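## Task

Put the thin slip sheet so it lies flat across the bottom of the gray crate, then set the finned metal heat sink upright on that sheet with its fins pointing up; the gray crate must end up resting level on the table.

## Robot and tools

ROBOT. Two arms share a table. left_arm carries a two-finger gripper; right_arm carries a suction cup. In the scene frame the origin sits at table-top height between the arms, +z is up, +x points out over the table, and left_arm is on the +y side. Calibrated bases: left_arm at (-0.033, +0.374, 0) m, right_arm at (-0.049, -0.359, 0) m, each turned only slightly about z. Wrist cameras: cam_left_wrist and cam_right_wrist, both 896x504.

FRAMES. Each arm reports its end_effector_position (m) and end_effector_quat_wxyz in its own base frame. Motion offsets are applied along the current Hand target's own axes, not the base axes. Gripper: fingers point along its +z, open and close along its y; the reported point is between the pads when closed (tips reach ~19 mm past it closed, ~6 mm open). Suction tool: the reported point is the centre of the cup rim (41 mm wide), and the cup faces its +z; the tool body widens to ~9 cm sideways starting ~3 cm behind the rim.

ROW LAYOUT (used by execute_actions and move). One flat list of 16 numbers covering both arms, each in [-1, 1]: left dx, dy, dz, rx, ry, rz, gripper position, force_limit, speed, then right dx, dy, dz, rx, ry, rz, suction. The six pose numbers per arm are offsets, not poses: they are measured from that arm's Hand target as it was when the action (or move) began, scaled so 1.0 = 0.6 m or 180 degrees; rx, ry, rz form one rotation vector. Sending all six as 0 re-requests the current Hand target. Gripper and suction numbers are absolute settings, not offsets: position +1 = fully open (85 mm), about -0.8 = pads touching, -1 = close until blocked; force_limit and speed (both start at +1) set grip strength and closing rate (speed -1 about 20 mm/s, 0 about 85, +1 about 150). suction above 0.01 is on, 0.01 or less is off. To keep a tool as is, resend its last values; 0 is itself a command.

execute_actions: actions = a list of actions; each action is a table of up to 15 rows, one row per 1/30 s step, the last row held to fill 15 steps. Every row counts from the action's start pose, so repeating an offset in a new action moves further. cameras = list of names, [] for none, omitted for all. An empty actions list just reports state.

move: target = one 16-number row or a list of up to 15 rows, all offsets from the same starting Hand targets. speed = top path speed in m/s (0.002 to 1, default 0.25; turning up to twice that in rad/s), one value or one per target. blend = corner rounding in m for lists. stop_force = 12 to 80 N, one value for both arms; ends an arm's path when it feels that much push along its travel; unreliable when the end effector rotates, near stretched or straight-wrist poses, or with a loose object; omit it when backing off a contact. zero (default true) resets the force baseline first. blocking=false returns after ~0.5 s while the move continues (not allowed with stop_force). Paths are straight, ignore obstacles, and are cut off after 10 s. The result adds a "move:" line: done, off_target, moving, held or fault, plus limits=paced (pose clipped) or limits=held (steps withheld).

wait: seconds 0 to 10; arms hold their last command. stop: brakes a running move. zoom_image: camera (cam_left_wrist or cam_right_wrist) and region [x0, y0, x1, y1] in image pixels from the top-left, at most 504 by 504. finished_scene: scene = the current scene number (1 to 3); irreversible.

RESULTS. Hand target = last commanded pose after clipping; the next offsets start from it. The controller clips each step to within 70 mm and 16 degrees of the measured pose, so arms can settle short; send the remaining gap as an offset. Gripper object_status: 0 moving, 1 blocked while opening, 2 blocked while closing (a grip), 3 reached the request or pads met. position_measured is in counts: 3 open, ~78 = 60 mm, ~130 = 40 mm, ~180 = 20 mm, ~230 pads touching. Suction: suction_measured near 0 means no seal, 0.83+ airtight; part_present turns 1 at 0.50 and back to 0 below 0.45. Flange force gives outside force on the tool along its own axes (noisy; "no reading" near singular poses). Joint velocities reading "within noise" means the arm is still. A MOTOR HOT line warns of overheating.

PICKING. Grip with position -1 and confirm object_status 2. For suction, press the rim fully onto a flat smooth patch away from edges and holes; a held part rides up to ~16 mm closer than the cup point. Release by setting the part down on its support, then suction off; the cup may still touch until it has backed away 22 mm.

AVOID. 150 N on any arm part, or joint torque over its limit (148 N m for waist, shoulder, elbow; 37.2 for the three wrist joints), stops the arm for 10 s. The arms are stiff: aiming even slightly past a firm contact can fault them, and fast touches hit hard. Keep the arms from hitting each other. Do not drop parts, let go of moving parts, squeeze hard on a part still resting on something, swing loads quickly, or let anything fall or be left off the table. Holding loads, staying stretched out, or pushing at unreachable poses overheats motors and brakes the arm for 30 to 60 s. Loose objects may occasionally be nudged by outside disturbances.

Each tool is called after "Call:" in YAML: its name, and indented under it one key for each argument.

## Session

Call:
execute_actions:
  actions: []

Scene clock: 0.00 s.
left_arm: end_effector_position=(+0.6216, -0.0726, +0.3721) position_measured=3 object_status=3 end_effector_quat_wxyz=(-0.315, -0.179, +0.796, -0.485) | right_arm: end_effector_position=(+0.9266, +0.3584, +0.2494) suction_measured=0.00 part_present=0 end_effector_quat_wxyz=(-0.385, +0.705, -0.577, +0.152)
Joint positions: left_arm=[0.368 0.84 0.629 1 -2.142 0.285] | right_arm=[0.497 0.951 1.001 -0.014 -0.769 1.278]
Joint velocities: within noise
Flange force (N): no reading
Hand target: left_arm +0.6216, -0.0726, +0.3721; -0.315, -0.179, +0.796, -0.485 | right_arm +0.9266, +0.3584, +0.2494; -0.385, +0.705, -0.577, +0.152

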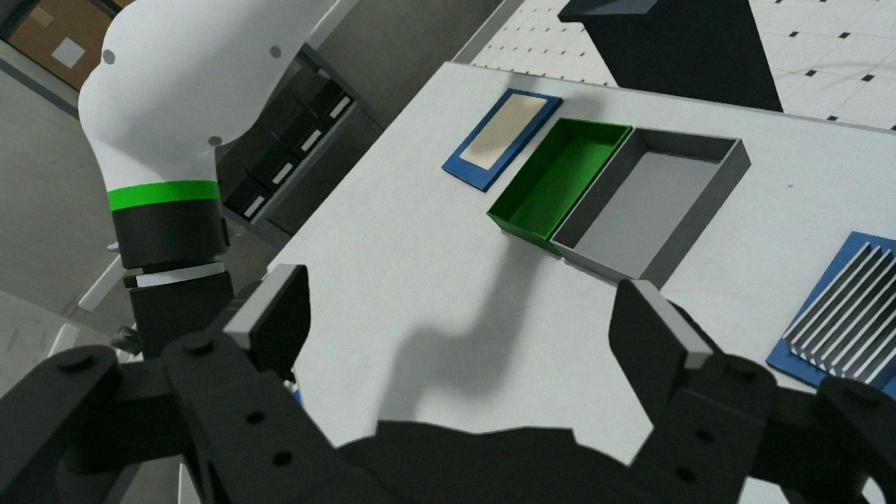

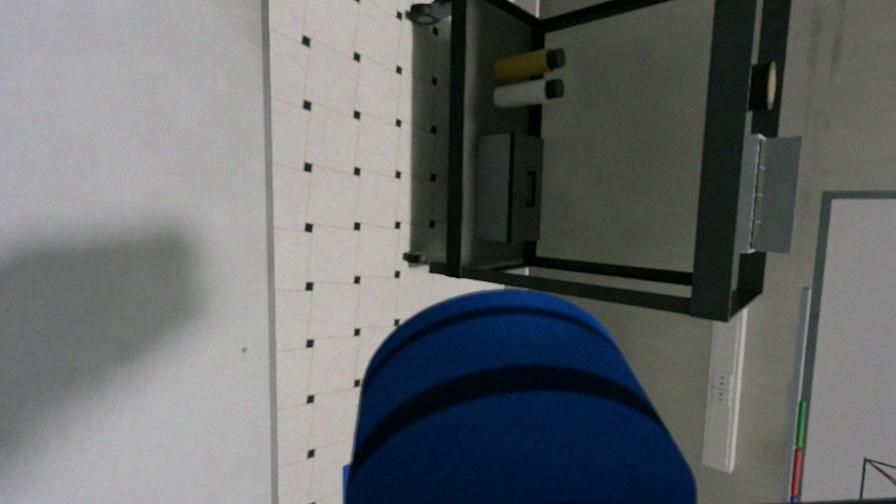

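Call:
move:
  target: [0,0,0,0,0,0,1,1,1,0.3130,0.3895,-0.6615,-0.1132,0.2867,0.5251,0]
  speed: 0.25

Scene clock: 108.20 s.
left_arm: end_effector_position=(+0.6216, -0.0726, +0.3721) position_measured=3 object_status=3 end_effector_quat_wxyz=(-0.315, -0.179, +0.796, -0.485) | right_arm: end_effector_position=(+0.5574, +0.0289, +0.2996) suction_measured=0.00 part_present=0 end_effector_quat_wxyz=(+0.000, +0.000, +1.000, +0.000)
Joint positions: left_arm=[0.368 0.84 0.629 1 -2.142 0.285] | right_arm=[0.286 0.28 0.316 -0.001 -1.608 -0.286]
Joint velocities: within noise
Flange force (N): left_arm=[-7.2 -9.9 -6.3] | right_arm=[-17.2 -4.9 -5.5]
Hand target: left_arm +0.6216, -0.0726, +0.3721; -0.315, -0.179, +0.796, -0.485 | right_arm +0.5574, +0.0288, +0.2996; +0.000, +0.000, +1.000, +0.000
Off the commanded pose: left_arm 0.000 m, 0 deg | right_arm 0.000 m, 0 deg.
move: done
camera_calibration:
cam_right_wrist: T_world_to_cam=[[-0.00681538, -0.997577, 0.0692318, 0.0165592], [-0.888707, 0.0377815, 0.456916, 0.379001], [-0.458425, -0.0584127, -0.886812, 0.59375], [0, 0, 0, 1]] pos_world=[0.609123, 0.0368824, 0.352227]

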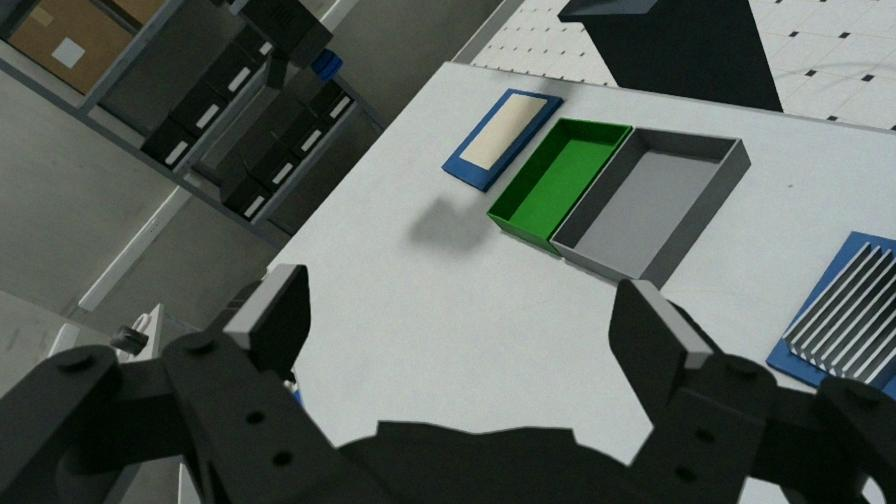

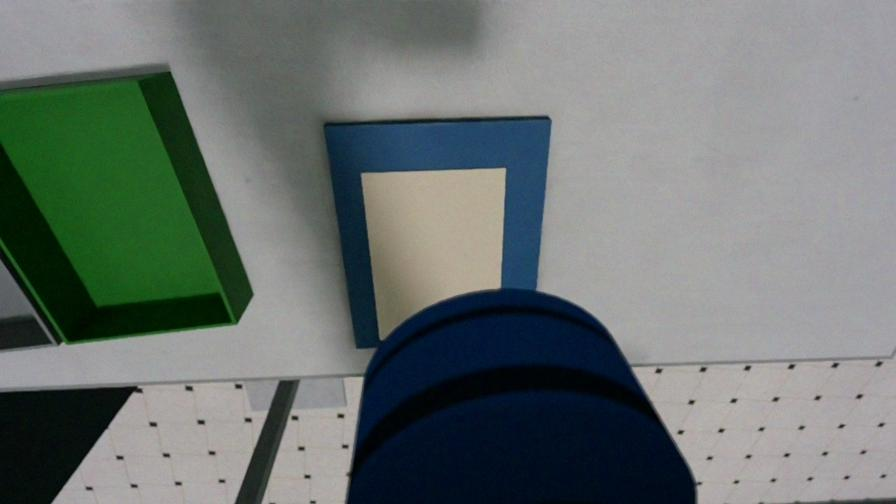

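Call:
move:
  target: [0,0,0,0,0,0,1,1,1,-0.0327,0.6137,0,0,0,0,0]
  speed: 0.3
  cameras: ["cam_right_wrist"]

Call:
zoom_image:
  camera: "cam_right_wrist"
  region: [200, 40, 704, 440]

Scene clock: 129.07 s.
left_arm: end_effector_position=(+0.6216, -0.0726, +0.3721) position_measured=3 object_status=3 end_effector_quat_wxyz=(-0.315, -0.179, +0.796, -0.485) | right_arm: end_effector_position=(+0.5770, +0.3971, +0.2999) suction_measured=0.00 part_present=0 end_effector_quat_wxyz=(+0.000, +0.000, +1.000, +0.000)
Joint positions: left_arm=[0.368 0.84 0.629 1 -2.142 0.285] | right_arm=[0.789 0.72 0.96 -0.001 -1.81 -0.789]
Joint velocities: within noise
Flange force (N): left_arm=[-6.4 -8.9 -5.5] | right_arm=no reading
Hand target: left_arm +0.6216, -0.0726, +0.3721; -0.315, -0.179, +0.796, -0.485 | right_arm +0.5770, +0.3971, +0.2999; +0.000, +0.000, +1.000, +0.000
Off the commanded pose: left_arm 0.000 m, 0 deg | right_arm 0.000 m, 0 deg.
move: done
camera_calibration:
cam_right_wrist: T_world_to_cam=[[-0.00681538, -0.997577, 0.0692318, 0.38398], [-0.888707, 0.0377815, 0.456916, 0.382371], [-0.458425, -0.0584127, -0.886812, 0.624509], [0, 0, 0, 1]] pos_world=[0.628723, 0.405082, 0.352527]
Images, in order (width x height): cam_right_wrist 896x504.

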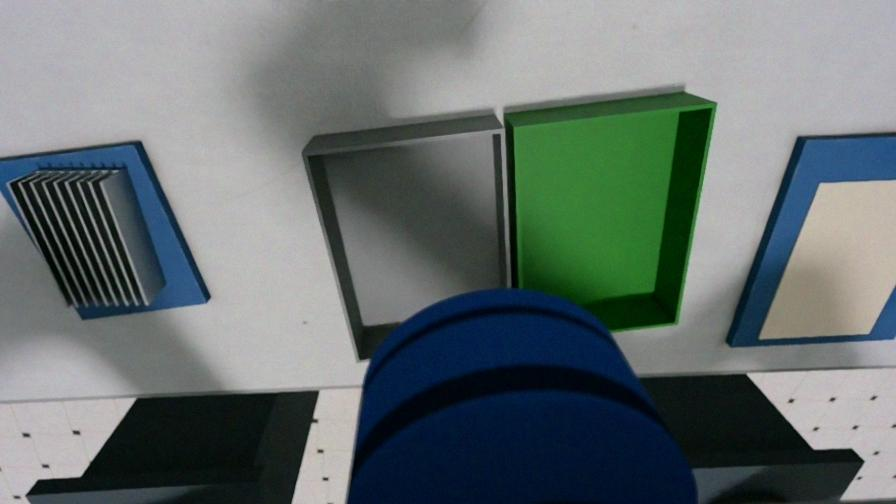

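Scaled by 1.000.

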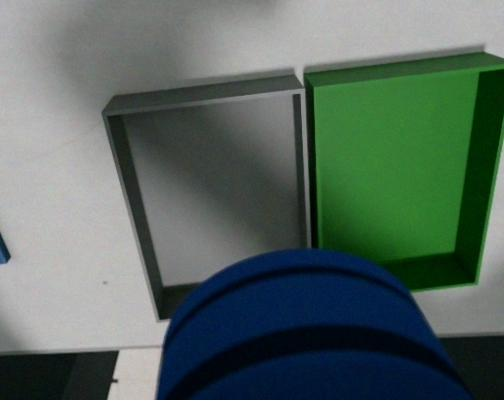

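Call:
zoom_image:
  camera: "cam_right_wrist"
  region: [290, 100, 520, 230]

Call:
zoom_image:
  camera: "cam_right_wrist"
  region: [290, 240, 520, 370]

Call:
zoom_image:
  camera: "cam_right_wrist"
  region: [0, 120, 230, 340]

Scaled by 2.191.

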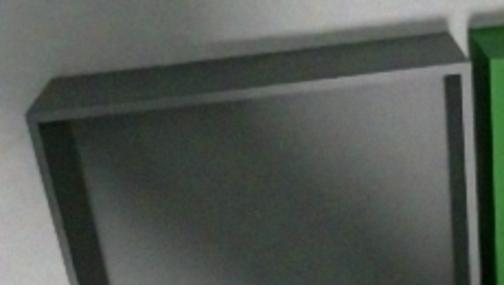

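Scaled by 2.191.

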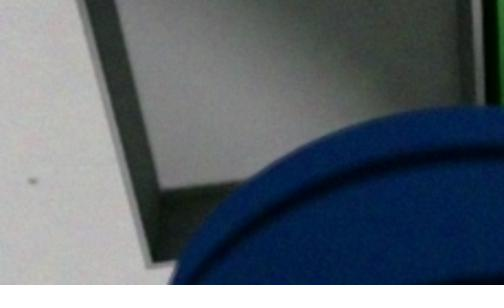

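Scaled by 2.191.

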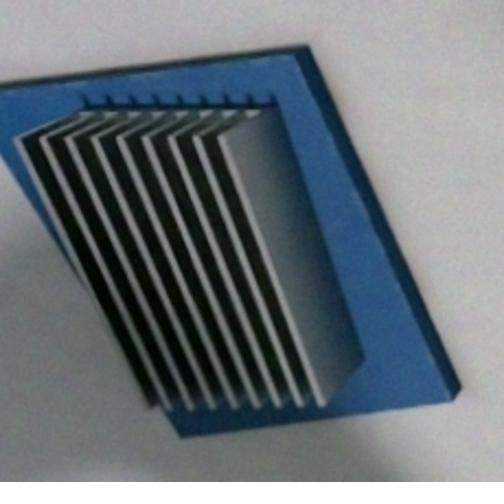

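Call:
execute_actions:
  actions: []
  cameras: ["cam_left_wrist"]

Call:
zoom_image:
  camera: "cam_left_wrist"
  region: [300, 0, 600, 220]

Scene clock: 183.20 s.
left_arm: end_effector_position=(+0.6216, -0.0726, +0.3721) position_measured=3 object_status=3 end_effector_quat_wxyz=(-0.315, -0.179, +0.796, -0.485) | right_arm: end_effector_position=(+0.5770, +0.3971, +0.2999) suction_measured=0.00 part_present=0 end_effector_quat_wxyz=(+0.000, +0.000, +1.000, +0.000)
Joint positions: left_arm=[0.368 0.84 0.629 1 -2.142 0.285] | right_arm=[0.789 0.72 0.96 -0.001 -1.81 -0.789]
Joint velocities: within noise
Flange force (N): left_arm=[-6.9 -9.7 -6.5] | right_arm=no reading
Hand target: left_arm +0.6216, -0.0726, +0.3721; -0.315, -0.179, +0.796, -0.485 | right_arm +0.5770, +0.3971, +0.2999; +0.000, +0.000, +1.000, +0.000
Off the commanded pose: left_arm 0.000 m, 0 deg | right_arm 0.000 m, 0 deg.
Images, in order (width x height): cam_left_wrist 896x504.

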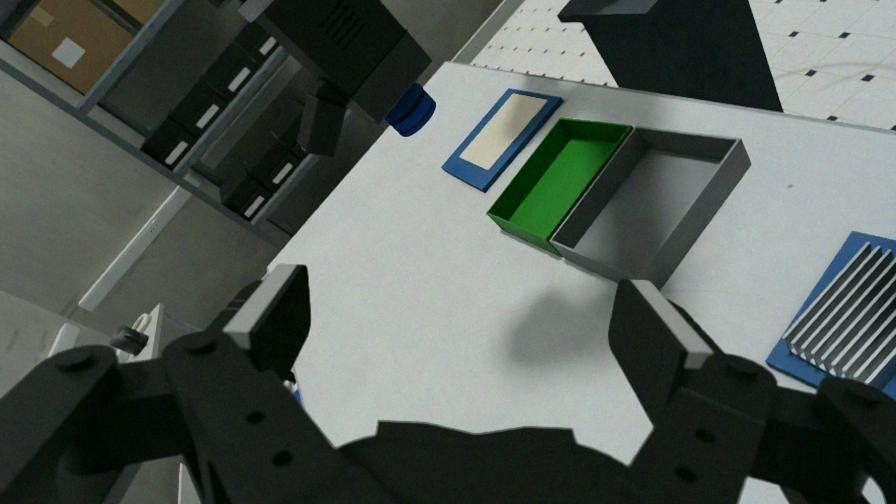

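Scaled by 1.680.

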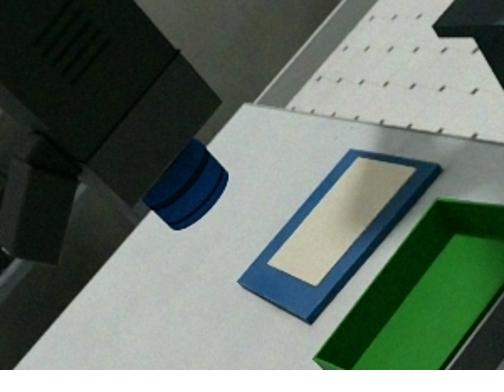

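Call:
zoom_image:
  camera: "cam_left_wrist"
  region: [230, 0, 450, 180]

Scaled by 2.291.

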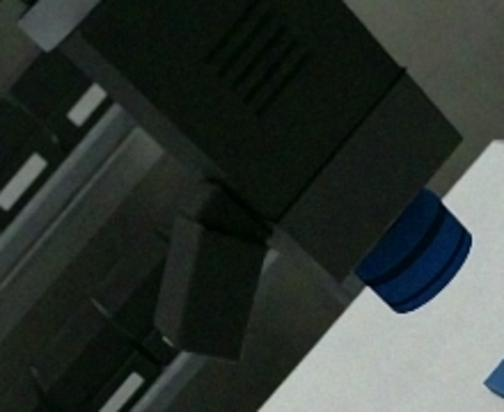

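Call:
move:
  target: [0,0,0,0,0,0,1,1,1,0.0780,-0.6137,0,0,0,0,0]
  speed: 0.3
  cameras: ["cam_right_wrist"]

Call:
zoom_image:
  camera: "cam_right_wrist"
  region: [300, 100, 580, 240]

Call:
zoom_image:
  camera: "cam_right_wrist"
  region: [300, 240, 580, 380]

Scene clock: 246.50 s.
left_arm: end_effector_position=(+0.6216, -0.0726, +0.3721) position_measured=3 object_status=3 end_effector_quat_wxyz=(-0.315, -0.179, +0.796, -0.485) | right_arm: end_effector_position=(+0.5302, +0.0289, +0.2997) suction_measured=0.00 part_present=0 end_effector_quat_wxyz=(+0.000, +0.000, +1.000, +0.000)
Joint positions: left_arm=[0.368 0.84 0.629 1 -2.142 0.285] | right_arm=[0.301 0.209 0.229 -0.001 -1.591 -0.301]
Joint velocities: within noise
Flange force (N): left_arm=[-7.2 -9.6 -6.0] | right_arm=[-15.9 -4.9 -5.0]
Hand target: left_arm +0.6216, -0.0726, +0.3721; -0.315, -0.179, +0.796, -0.485 | right_arm +0.5302, +0.0288, +0.2997; +0.000, +0.000, +1.000, +0.000
Off the commanded pose: left_arm 0.000 m, 0 deg | right_arm 0.000 m, 0 deg.
move: done
camera_calibration:
cam_right_wrist: T_world_to_cam=[[-0.00686271, -0.997583, 0.0691441, 0.0164256], [-0.888705, 0.0377835, 0.456919, 0.35478], [-0.458427, -0.058313, -0.886817, 0.581369], [0, 0, 0, 1]] pos_world=[0.581923, 0.0368824, 0.352326]
Images, in order (width x height): cam_right_wrist 896x504.

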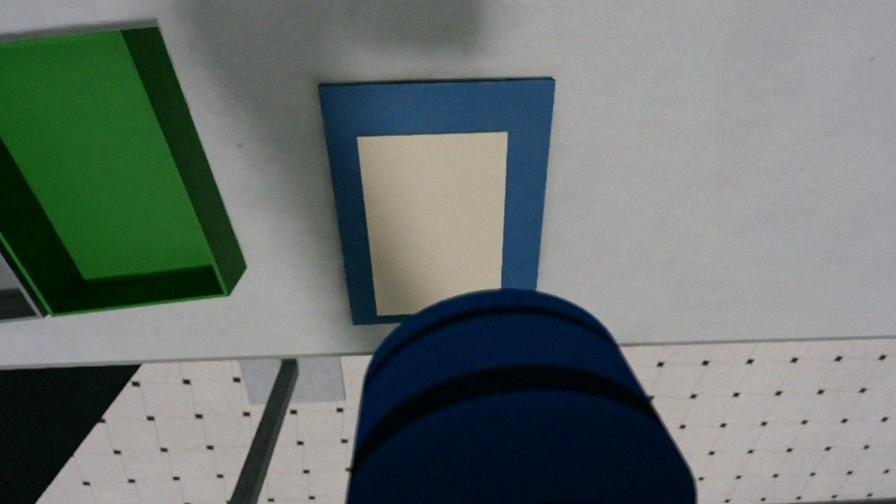

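Scaled by 1.800.

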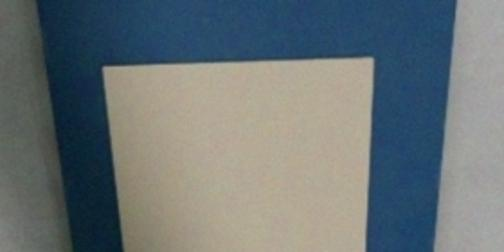

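Scaled by 1.800.

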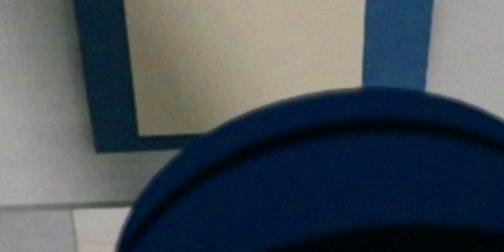

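Call:
move:
  target: [0,0,0,0,0,0,1,1,1,0.2187,-0.0093,0.4162,0,0,0,0]
  speed: 0.25
  cameras: ["cam_right_wrist", "cam_left_wrist"]

Scene clock: 264.53 s.
left_arm: end_effector_position=(+0.6216, -0.0726, +0.3721) position_measured=3 object_status=3 end_effector_quat_wxyz=(-0.315, -0.179, +0.796, -0.485) | right_arm: end_effector_position=(+0.3989, +0.0234, +0.0500) suction_measured=0.00 part_present=0 end_effector_quat_wxyz=(+0.000, +0.000, +1.000, +0.000)
Joint positions: left_arm=[0.368 0.84 0.629 1 -2.142 0.285] | right_arm=[0.389 0.067 -0.55 -0.001 -0.954 -0.389]
Joint velocities: within noise
Flange force (N): left_arm=[-7.3 -9.9 -6.7] | right_arm=[-14.5 -7.4 2.3]
Hand target: left_arm +0.6216, -0.0726, +0.3721; -0.315, -0.179, +0.796, -0.485 | right_arm +0.3989, +0.0234, +0.0500; +0.000, +0.000, +1.000, +0.000
Off the commanded pose: left_arm 0.000 m, 0 deg | right_arm 0.000 m, 0 deg.
move: done
camera_calibration:
cam_right_wrist: T_world_to_cam=[[-0.00686271, -0.997583, 0.0691441, 0.0273031], [-0.888705, 0.0377835, 0.456919, 0.352393], [-0.458427, -0.058313, -0.886817, 0.299419], [0, 0, 0, 1]] pos_world=[0.450623, 0.0313824, 0.102626]

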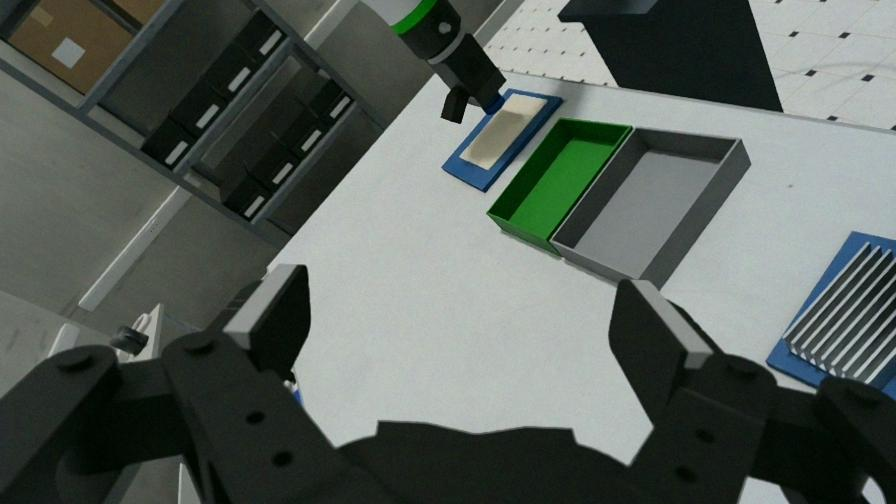

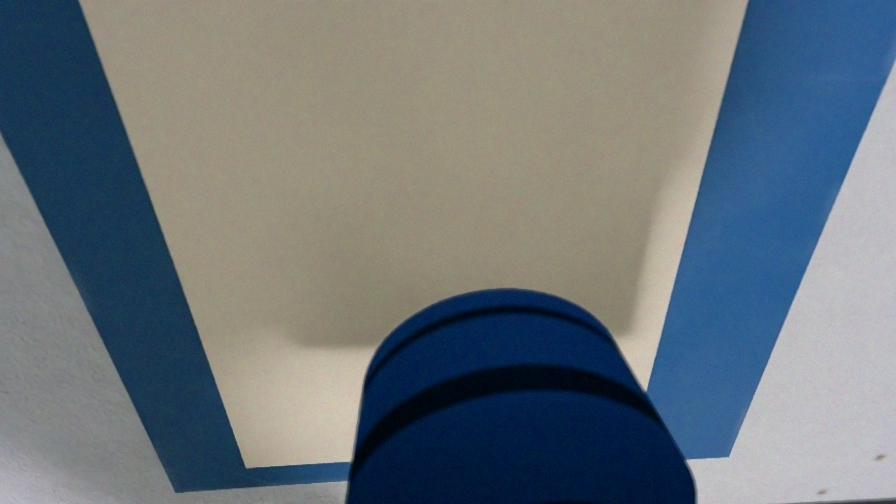

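Call:
move:
  target: [0,0,0,0,0,0,1,1,1,0,0,0.0833,0,0,0,1]
  speed: 0.03
  stop_force: 15
  cameras: ["cam_right_wrist"]

Scene clock: 280.07 s.
left_arm: end_effector_position=(+0.6216, -0.0726, +0.3721) position_measured=3 object_status=3 end_effector_quat_wxyz=(-0.315, -0.179, +0.796, -0.485) | right_arm: end_effector_position=(+0.3988, +0.0234, +0.0000) suction_measured=1.00 part_present=1 end_effector_quat_wxyz=(+0.000, +0.000, +1.000, +0.000)
Joint positions: left_arm=[0.368 0.84 0.629 1 -2.142 0.285] | right_arm=[0.389 0.159 -0.596 -0.001 -0.816 -0.389]
Joint velocities: within noise
Flange force (N): left_arm=[-7.2 -9.9 -6.1] | right_arm=[-15.0 -6.9 3.4]
Hand target: left_arm +0.6216, -0.0726, +0.3721; -0.315, -0.179, +0.796, -0.485 | right_arm +0.3989, +0.0234, +0.0000; +0.000, +0.000, +1.000, +0.000
Off the commanded pose: left_arm 0.000 m, 0 deg | right_arm 0.000 m, 0 deg.
move: done
camera_calibration:
cam_right_wrist: T_world_to_cam=[[-0.00686271, -0.997583, 0.0691441, 0.0308593], [-0.888705, 0.0377835, 0.456919, 0.375147], [-0.458427, -0.058313, -0.886817, 0.255038], [0, 0, 0, 1]] pos_world=[0.450523, 0.0314824, 0.0526264]
Images, in order (width x height): cam_right_wrist 896x504.

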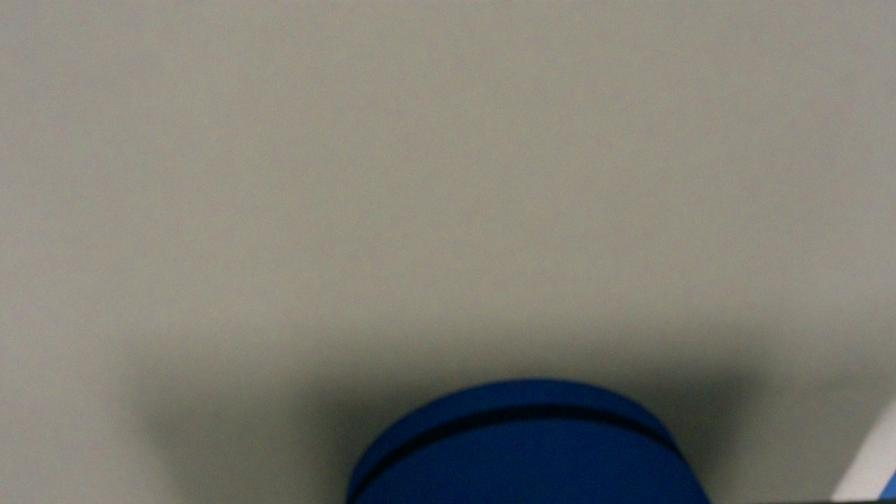

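Call:
move:
  target:
    - [0,0,0,0,0,0,1,1,1,0,0,-0.1667,0,0,0,1]
    - [0,0,0,0,0,0,1,1,1,-0.0702,0.6292,-0.1667,0,0,-0.030,1]
  speed: [0.1, 0.25]
  blend: [0.03, 0]

Scene clock: 290.57 s.
left_arm: end_effector_position=(+0.6216, -0.0726, +0.3721) position_measured=3 object_status=3 end_effector_quat_wxyz=(-0.315, -0.179, +0.796, -0.485) | right_arm: end_effector_position=(+0.4410, +0.4009, +0.1003) suction_measured=1.00 part_present=1 end_effector_quat_wxyz=(+0.000, -0.047, +0.999, +0.000)
Joint positions: left_arm=[0.368 0.84 0.629 1 -2.142 0.285] | right_arm=[0.957 0.458 0.084 -0.001 -1.196 -0.863]
Joint velocities: within noise
Flange force (N): left_arm=[-7.3 -10.0 -6.2] | right_arm=[-17.0 6.5 1.1]
Hand target: left_arm +0.6216, -0.0726, +0.3721; -0.315, -0.179, +0.796, -0.485 | right_arm +0.4410, +0.4009, +0.1003; +0.000, -0.047, +0.999, +0.000
Off the commanded pose: left_arm 0.000 m, 0 deg | right_arm 0.000 m, 0 deg.
move: done
camera_calibration:
cam_right_wrist: T_world_to_cam=[[0.0870172, -0.993807, 0.06911, 0.357841], [-0.88834, -0.0460113, 0.456875, 0.385937], [-0.450865, -0.101149, -0.886842, 0.399148], [0, 0, 0, 1]] pos_world=[0.491667, 0.413756, 0.152926]

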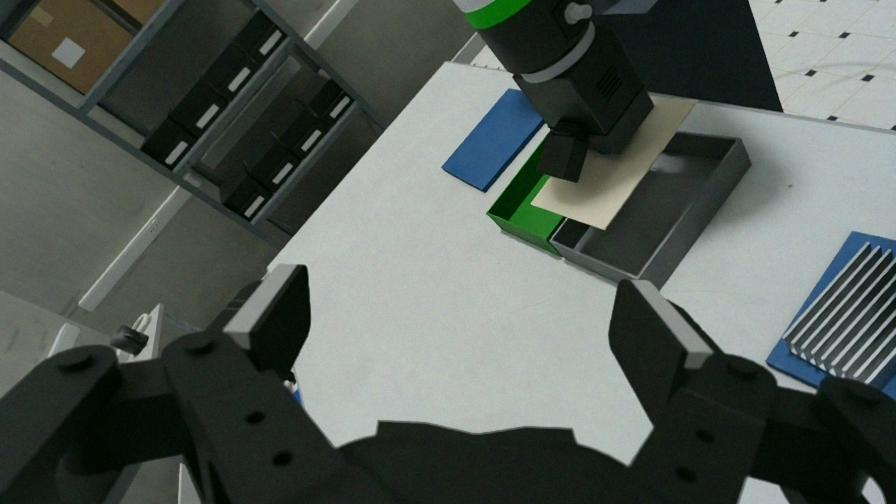

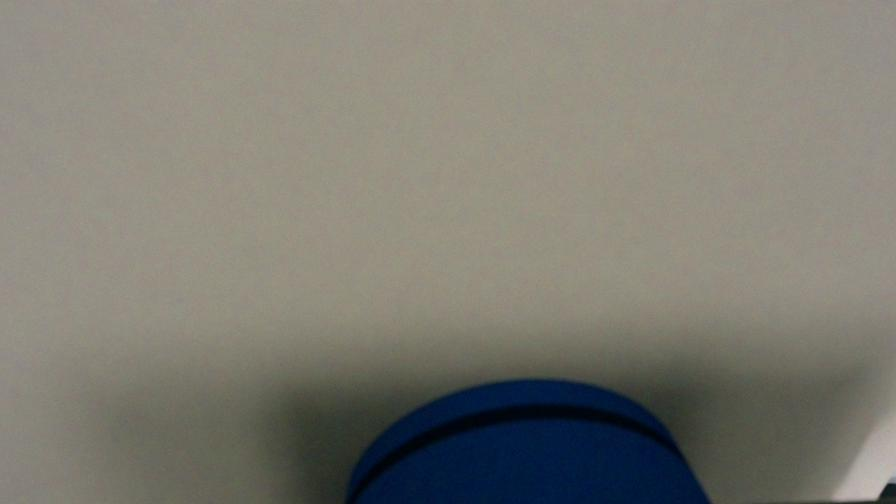

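Call:
zoom_image:
  camera: "cam_left_wrist"
  region: [470, 80, 770, 300]

Scaled by 1.680.

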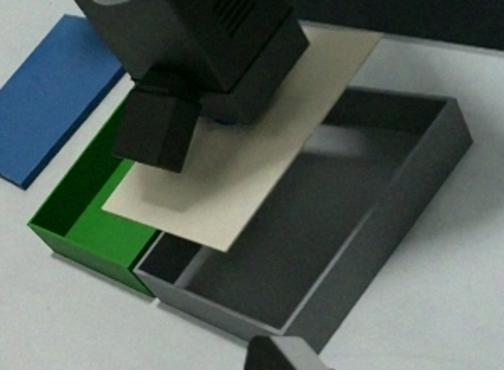

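Call:
move:
  target:
    - [0,0,0,0,0,0,1,1,1,0,0,0.1505,0,0,0,1]
    - [0,0,0,0,0,0,1,1,1,0,0,0.2005,0,0,0,1]
  speed: [0.12, 0.02]
  stop_force: 14

Scene clock: 312.17 s.
left_arm: end_effector_position=(+0.6216, -0.0726, +0.3721) position_measured=3 object_status=3 end_effector_quat_wxyz=(-0.315, -0.179, +0.796, -0.485) | right_arm: end_effector_position=(+0.4411, +0.4011, -0.0096) suction_measured=1.00 part_present=1 end_effector_quat_wxyz=(+0.000, -0.047, +0.999, +0.000)
Joint positions: left_arm=[0.368 0.84 0.629 1 -2.142 0.285] | right_arm=[0.957 0.584 -0.013 -0.001 -0.973 -0.862]
Joint velocities: within noise
Flange force (N): left_arm=[-7.2 -9.4 -6.1] | right_arm=[-11.3 2.2 -28.4]
Hand target: left_arm +0.6216, -0.0726, +0.3721; -0.315, -0.179, +0.796, -0.485 | right_arm +0.4411, +0.4011, -0.0097; +0.000, -0.047, +0.999, +0.000 (not the last commanded pose)
Off the commanded pose: left_arm 0.000 m, 0 deg | right_arm 0.010 m, 0 deg.
move: contact (right_arm); path passed 1 of 2 targets
camera_calibration:
cam_right_wrist: T_world_to_cam=[[0.0871953, -0.993804, 0.0689191, 0.365545], [-0.888545, -0.046306, 0.456447, 0.436487], [-0.450427, -0.101038, -0.887078, 0.301497], [0, 0, 0, 1]] pos_world=[0.491767, 0.413955, 0.0430247]

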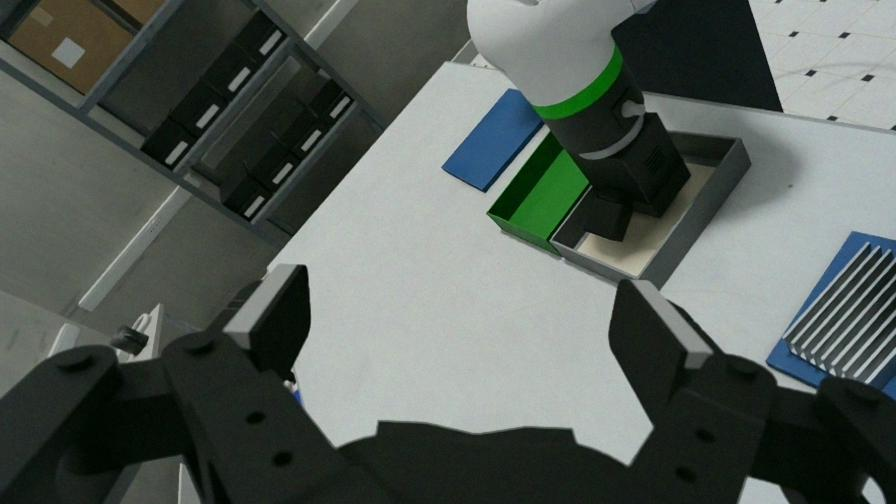

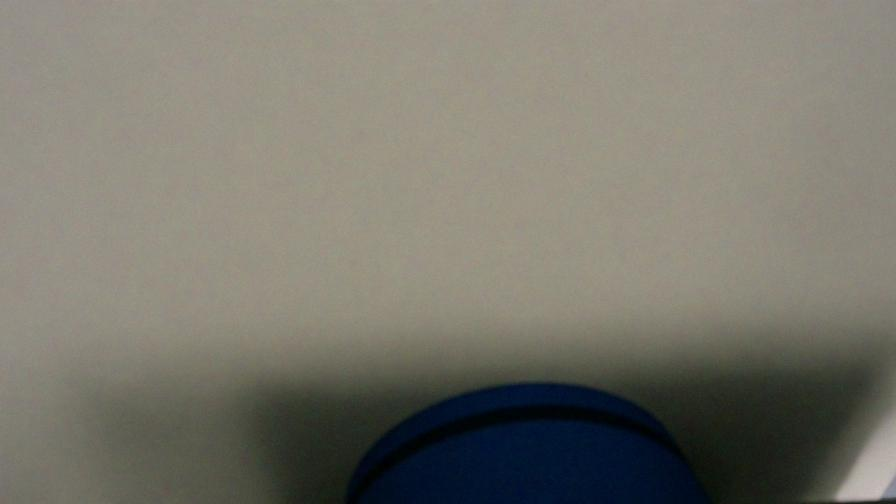

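Call:
execute_actions:
  actions:
    - [[0,0,0,0,0,0,1,1,1,0,0,-0.0017,0,0,0,0]]
  cameras: []

Scene clock: 316.50 s.
left_arm: end_effector_position=(+0.6216, -0.0726, +0.3721) position_measured=3 object_status=3 end_effector_quat_wxyz=(-0.315, -0.179, +0.796, -0.485) | right_arm: end_effector_position=(+0.4410, +0.4011, -0.0086) suction_measured=0.00 part_present=0 end_effector_quat_wxyz=(+0.000, -0.047, +0.999, +0.000)
Joint positions: left_arm=[0.368 0.84 0.629 1 -2.142 0.285] | right_arm=[0.957 0.583 -0.012 -0.001 -0.975 -0.862]
Joint velocities: within noise
Flange force (N): left_arm=[-7.2 -9.6 -6.0] | right_arm=[-14.7 3.5 -19.0]
Hand target: left_arm +0.6216, -0.0726, +0.3721; -0.315, -0.179, +0.796, -0.485 | right_arm +0.4411, +0.4011, -0.0086; +0.000, -0.047, +0.999, +0.000
Off the commanded pose: left_arm 0.000 m, 0 deg | right_arm 0.000 m, 0 deg.
No camera images: "cameras" was empty.

Call:
move:
  target:
    - [0,0,0,0,0,0,1,1,1,0,0,-0.0417,0,0,0,0]
    - [0,0,0,0,0,0,1,1,1,0,0,-0.2167,0,0,0,0]
    - [0,0,0,0,0,0,1,1,1,-0.0397,-0.6249,-0.4333,0,0,0.03,0]
  speed: [0.05, 0.2, 0.3]
  blend: [0, 0.03, 0]

Scene clock: 325.00 s.
left_arm: end_effector_position=(+0.6216, -0.0726, +0.3721) position_measured=3 object_status=3 end_effector_quat_wxyz=(-0.315, -0.179, +0.796, -0.485) | right_arm: end_effector_position=(+0.5002, +0.0299, +0.2510) suction_measured=0.00 part_present=0 end_effector_quat_wxyz=(+0.000, +0.000, +1.000, +0.000)
Joint positions: left_arm=[0.368 0.84 0.629 1 -2.142 0.285] | right_arm=[0.322 0.138 0.033 -0.001 -1.466 -0.321]
Joint velocities: within noise
Flange force (N): left_arm=[-6.8 -8.9 -6.1] | right_arm=[-15.3 -6.1 -3.6]
Hand target: left_arm +0.6216, -0.0726, +0.3721; -0.315, -0.179, +0.796, -0.485 | right_arm +0.5002, +0.0298, +0.2510; +0.000, +0.000, +1.000, +0.000
Off the commanded pose: left_arm 0.000 m, 0 deg | right_arm 0.000 m, 0 deg.
move: done
camera_calibration:
cam_right_wrist: T_world_to_cam=[[-0.00667074, -0.997601, 0.0689104, 0.0205495], [-0.888872, 0.0374853, 0.45662, 0.350527], [-0.458108, -0.0582065, -0.886989, 0.524357], [0, 0, 0, 1]] pos_world=[0.551923, 0.0378816, 0.303625]

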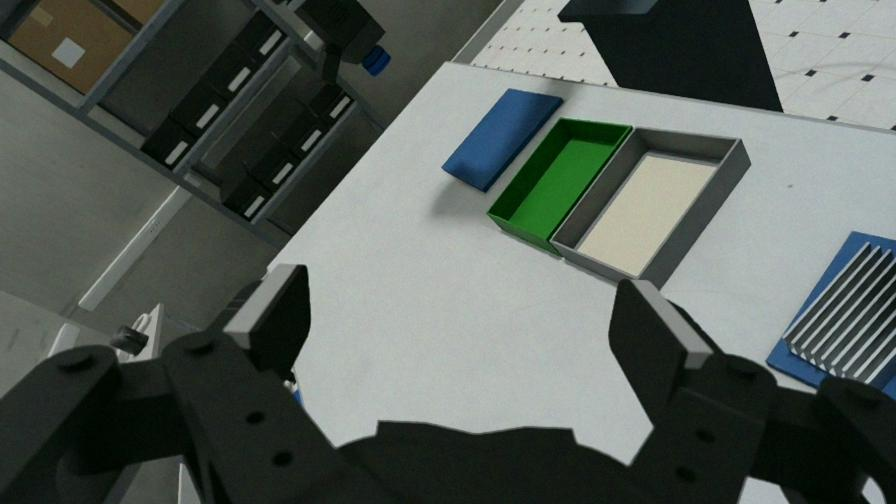

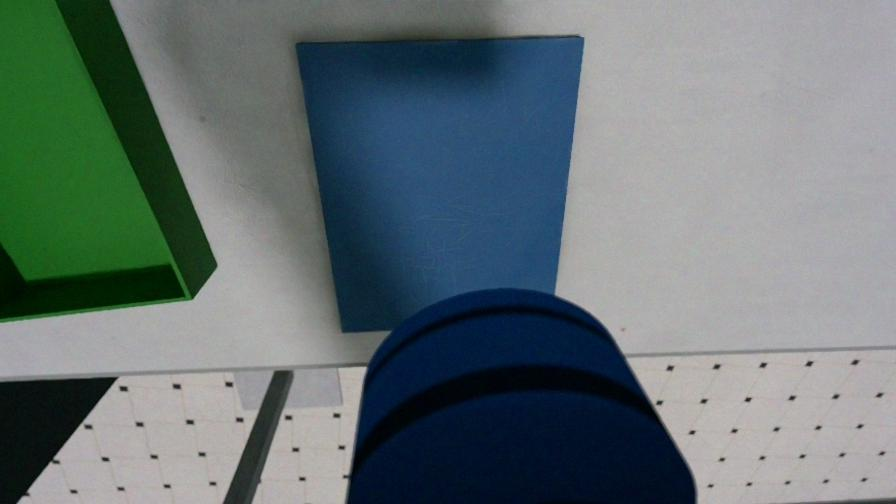

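Call:
move:
  target: [0.2362,0.2378,0.3707,-0.3316,-0.2154,0.1224,1,1,1,0,0,0,0,0,0,0]
  speed: 0.25
  cameras: ["cam_left_wrist"]

Scene clock: 333.07 s.
left_arm: end_effector_position=(+0.3601, -0.2001, +0.2998) position_measured=3 object_status=3 end_effector_quat_wxyz=(+0.001, +0.000, +1.000, +0.000) | right_arm: end_effector_position=(+0.5002, +0.0298, +0.2510) suction_measured=0.00 part_present=0 end_effector_quat_wxyz=(+0.000, +0.000, +1.000, +0.000)
Joint positions: left_arm=[-0.187 -0.095 -0.051 0 -1.614 0.187] | right_arm=[0.321 0.138 0.033 -0.001 -1.466 -0.321]
Joint velocities: within noise
Flange force (N): left_arm=[-3.2 -8.0 -4.3] | right_arm=[-15.2 -5.2 -4.2]
Hand target: left_arm +0.3600, -0.2001, +0.2997; +0.000, +0.000, +1.000, +0.000 | right_arm +0.5002, +0.0298, +0.2510; +0.000, +0.000, +1.000, +0.000
Off the commanded pose: left_arm 0.000 m, 0 deg | right_arm 0.000 m, 0 deg.
move: done
camera_calibration:
cam_left_wrist: T_world_to_cam=[[-0.0390667, 0.999185, -0.0101122, 0.225493], [0.919772, 0.0399129, 0.390418, -0.42848], [0.390504, 0.00595136, -0.920582, 0.268261], [0, 0, 0, 1]] pos_world=[0.298156, -0.209804, 0.416523]
Images, in order (width x height): cam_left_wrist 896x504.

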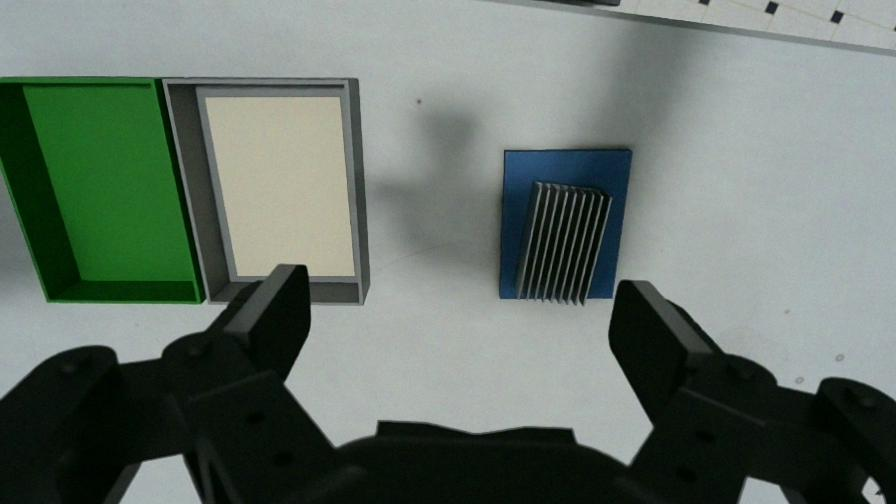

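Call:
zoom_image:
  camera: "cam_left_wrist"
  region: [490, 140, 650, 310]

Call:
zoom_image:
  camera: "cam_left_wrist"
  region: [150, 60, 380, 310]

Scaled by 2.965.

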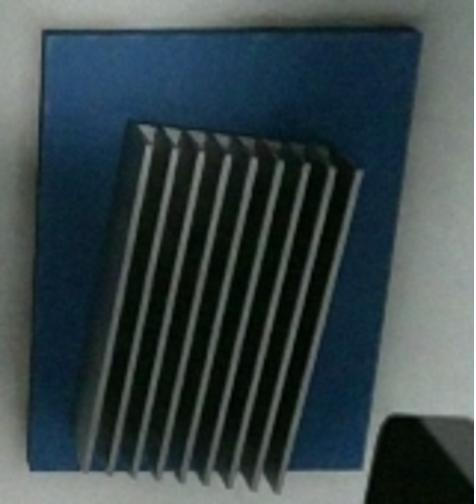

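Scaled by 2.016.

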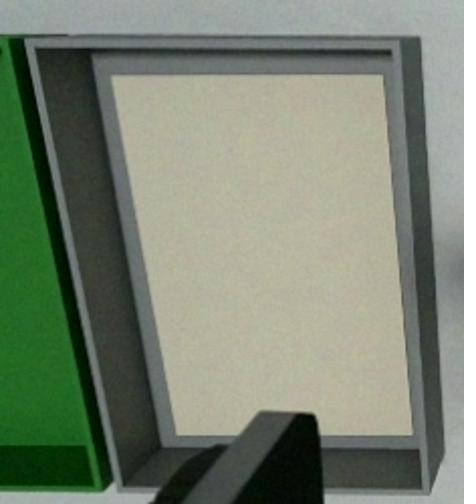

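Call:
move:
  target: [-0.085,0.1467,0.2167,0,0,0.0239,1,1,1,0,0,0,0,0,0,0]
  speed: 0.25
  cameras: ["cam_left_wrist"]

Call:
zoom_image:
  camera: "cam_left_wrist"
  region: [300, 60, 660, 420]

Scene clock: 400.70 s.
left_arm: end_effector_position=(+0.4111, -0.1121, +0.1698) position_measured=3 object_status=3 end_effector_quat_wxyz=(+0.000, +0.037, +0.999, +0.000) | right_arm: end_effector_position=(+0.5002, +0.0298, +0.2510) suction_measured=0.00 part_present=0 end_effector_quat_wxyz=(+0.000, +0.000, +1.000, +0.000)
Joint positions: left_arm=[0.044 -0.023 -0.288 0 -1.305 -0.118] | right_arm=[0.321 0.138 0.033 -0.001 -1.466 -0.321]
Joint velocities: within noise
Flange force (N): left_arm=[-2.7 -6.5 -3.1] | right_arm=[-16.0 -5.2 -3.7]
Hand target: left_arm +0.4111, -0.1121, +0.1698; +0.000, +0.037, +0.999, +0.000 | right_arm +0.5002, +0.0298, +0.2510; +0.000, +0.000, +1.000, +0.000
Off the commanded pose: left_arm 0.000 m, 0 deg | right_arm 0.000 m, 0 deg.
move: done
camera_calibration:
cam_left_wrist: T_world_to_cam=[[0.0361065, 0.999298, -0.00995696, 0.107212], [0.920276, -0.0293637, 0.390166, -0.436127], [0.3896, -0.0232507, -0.920691, 0.125333], [0, 0, 0, 1]] pos_world=[0.348656, -0.117029, 0.286622]
Images, in order (width x height): cam_left_wrist 896x504.

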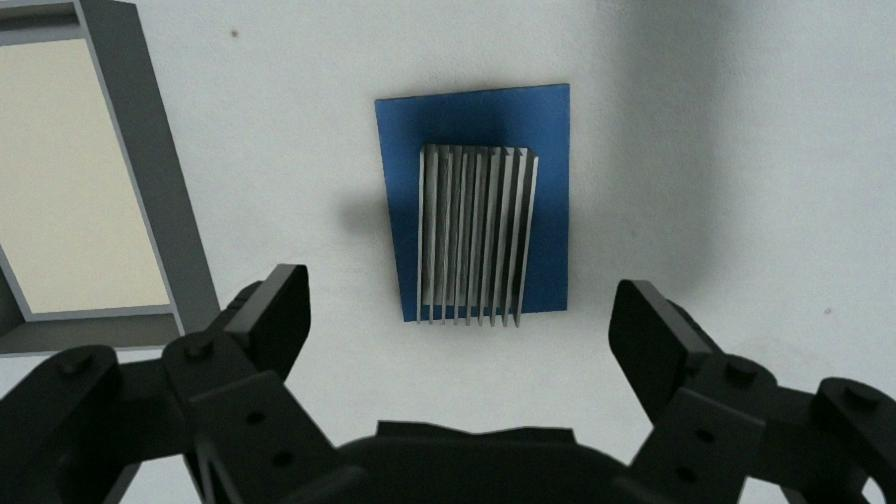

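Scaled by 1.400.

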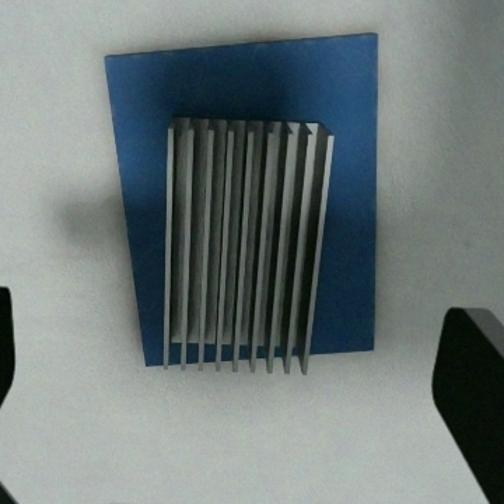

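Call:
move:
  target: [-0.0592,0.0112,0.1163,0,0,0,1,1,1,0,0,0,0,0,0,0]
  speed: 0.2
  cameras: ["cam_left_wrist"]

Scene clock: 419.50 s.
left_arm: end_effector_position=(+0.4471, -0.1079, +0.1001) position_measured=3 object_status=3 end_effector_quat_wxyz=(+0.000, +0.037, +0.999, +0.000) | right_arm: end_effector_position=(+0.5002, +0.0298, +0.2510) suction_measured=0.00 part_present=0 end_effector_quat_wxyz=(+0.000, +0.000, +1.000, +0.000)
Joint positions: left_arm=[0.049 0.123 -0.308 0 -1.139 -0.124] | right_arm=[0.321 0.138 0.033 -0.001 -1.466 -0.321]
Joint velocities: within noise
Flange force (N): left_arm=[-5.8 -5.7 -2.0] | right_arm=[-15.1 -5.7 -3.8]
Hand target: left_arm +0.4471, -0.1080, +0.1001; +0.000, +0.037, +0.999, +0.000 | right_arm +0.5002, +0.0298, +0.2510; +0.000, +0.000, +1.000, +0.000
Off the commanded pose: left_arm 0.000 m, 0 deg | right_arm 0.000 m, 0 deg.
move: done
camera_calibration:
cam_left_wrist: T_world_to_cam=[[0.0362912, 0.999292, -0.00988114, 0.101036], [0.92027, -0.0295634, 0.390166, -0.44183], [0.389597, -0.0232529, -0.920692, 0.047178], [0, 0, 0, 1]] pos_world=[0.384556, -0.112929, 0.216822]
Images, in order (width x height): cam_left_wrist 896x504.

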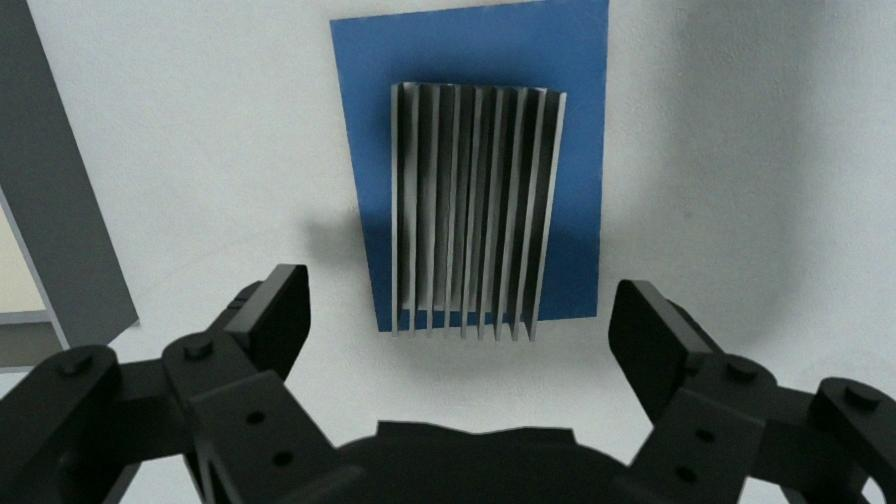

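Call:
move:
  target: [0,0.0008,0.110,0,0,0,1,-1,-1,0,0,0,0,0,0,0]
  speed: 0.08
  stop_force: 15
  cameras: ["cam_left_wrist"]

Scene clock: 443.73 s.
left_arm: end_effector_position=(+0.4472, -0.1075, +0.0341) position_measured=3 object_status=3 end_effector_quat_wxyz=(+0.000, +0.037, +0.999, +0.000) | right_arm: end_effector_position=(+0.5002, +0.0298, +0.2510) suction_measured=0.00 part_present=0 end_effector_quat_wxyz=(+0.000, +0.000, +1.000, +0.000)
Joint positions: left_arm=[0.051 0.206 -0.385 0 -0.978 -0.125] | right_arm=[0.321 0.138 0.033 -0.001 -1.466 -0.321]
Joint velocities: within noise
Flange force (N): left_arm=[-5.7 -5.6 -1.1] | right_arm=[-15.9 -5.0 -4.0]
Hand target: left_arm +0.4472, -0.1075, +0.0341; +0.000, +0.037, +0.999, +0.000 | right_arm +0.5002, +0.0298, +0.2510; +0.000, +0.000, +1.000, +0.000
Off the commanded pose: left_arm 0.000 m, 0 deg | right_arm 0.000 m, 0 deg.
move: done
camera_calibration:
cam_left_wrist: T_world_to_cam=[[0.0361063, 0.999298, -0.00995702, 0.0999632], [0.920276, -0.0293635, 0.390166, -0.416137], [0.3896, -0.0232507, -0.920691, -0.0136158], [0, 0, 0, 1]] pos_world=[0.384656, -0.112429, 0.150822]
Images, in order (width x height): cam_left_wrist 896x504.

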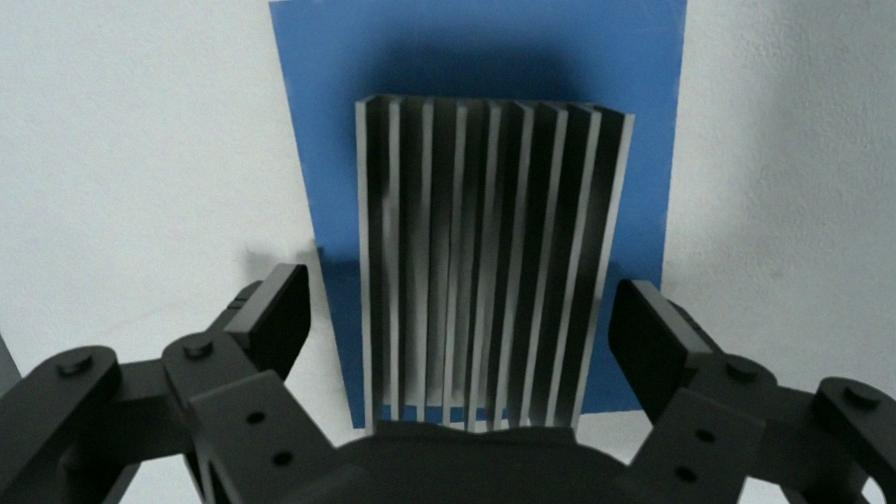

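Call:
execute_actions:
  actions:
    - [[0,0,0,0,0,0,-1,-1,-1,0,0,0,0,0,0,0]]
    - [[0,0,0,0,0,0,-1,-1,-1,0,0,0,0,0,0,0]]
  cameras: ["cam_left_wrist"]

Scene clock: 452.73 s.
left_arm: end_effector_position=(+0.4472, -0.1075, +0.0341) position_measured=78 object_status=2 end_effector_quat_wxyz=(+0.000, +0.037, +0.999, +0.000) | right_arm: end_effector_position=(+0.5002, +0.0298, +0.2510) suction_measured=0.00 part_present=0 end_effector_quat_wxyz=(+0.000, +0.000, +1.000, +0.000)
Joint positions: left_arm=[0.051 0.206 -0.385 0 -0.978 -0.125] | right_arm=[0.321 0.138 0.033 -0.001 -1.466 -0.321]
Joint velocities: within noise
Flange force (N): left_arm=[-4.0 -3.9 -9.4] | right_arm=[-14.9 -5.4 -3.5]
Flange force at the end of the 1st action (N): left_arm=[-6.3 -5.3 -1.4] | right_arm=[-15.6 -5.5 -4.6]
Hand target: left_arm +0.4472, -0.1075, +0.0341; +0.000, +0.037, +0.999, +0.000 | right_arm +0.5002, +0.0298, +0.2510; +0.000, +0.000, +1.000, +0.000
Off the commanded pose: left_arm 0.000 m, 0 deg | right_arm 0.000 m, 0 deg.
camera_calibration:
cam_left_wrist: T_world_to_cam=[[0.0360139, 0.999301, -0.00999497, 0.100005], [0.920279, -0.0292636, 0.390166, -0.416127], [0.389601, -0.0232496, -0.92069, -0.0136162], [0, 0, 0, 1]] pos_world=[0.384657, -0.112429, 0.150822]
Images, in order (width x height): cam_left_wrist 896x504.

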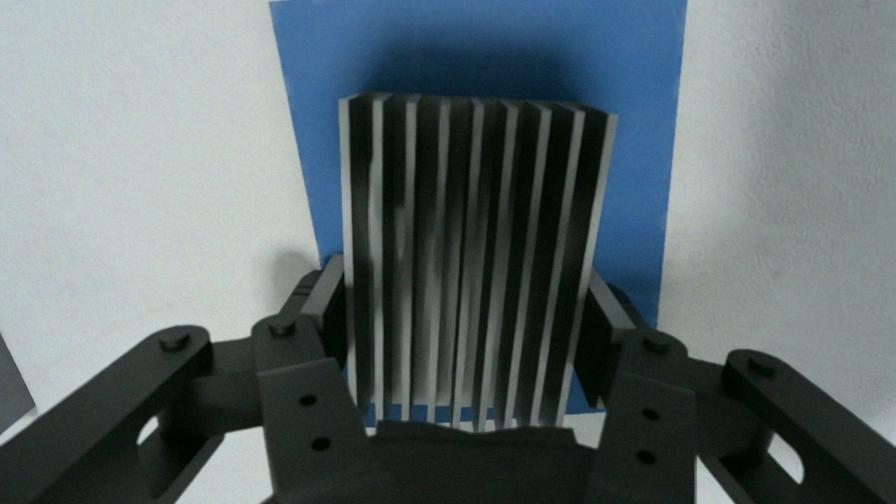

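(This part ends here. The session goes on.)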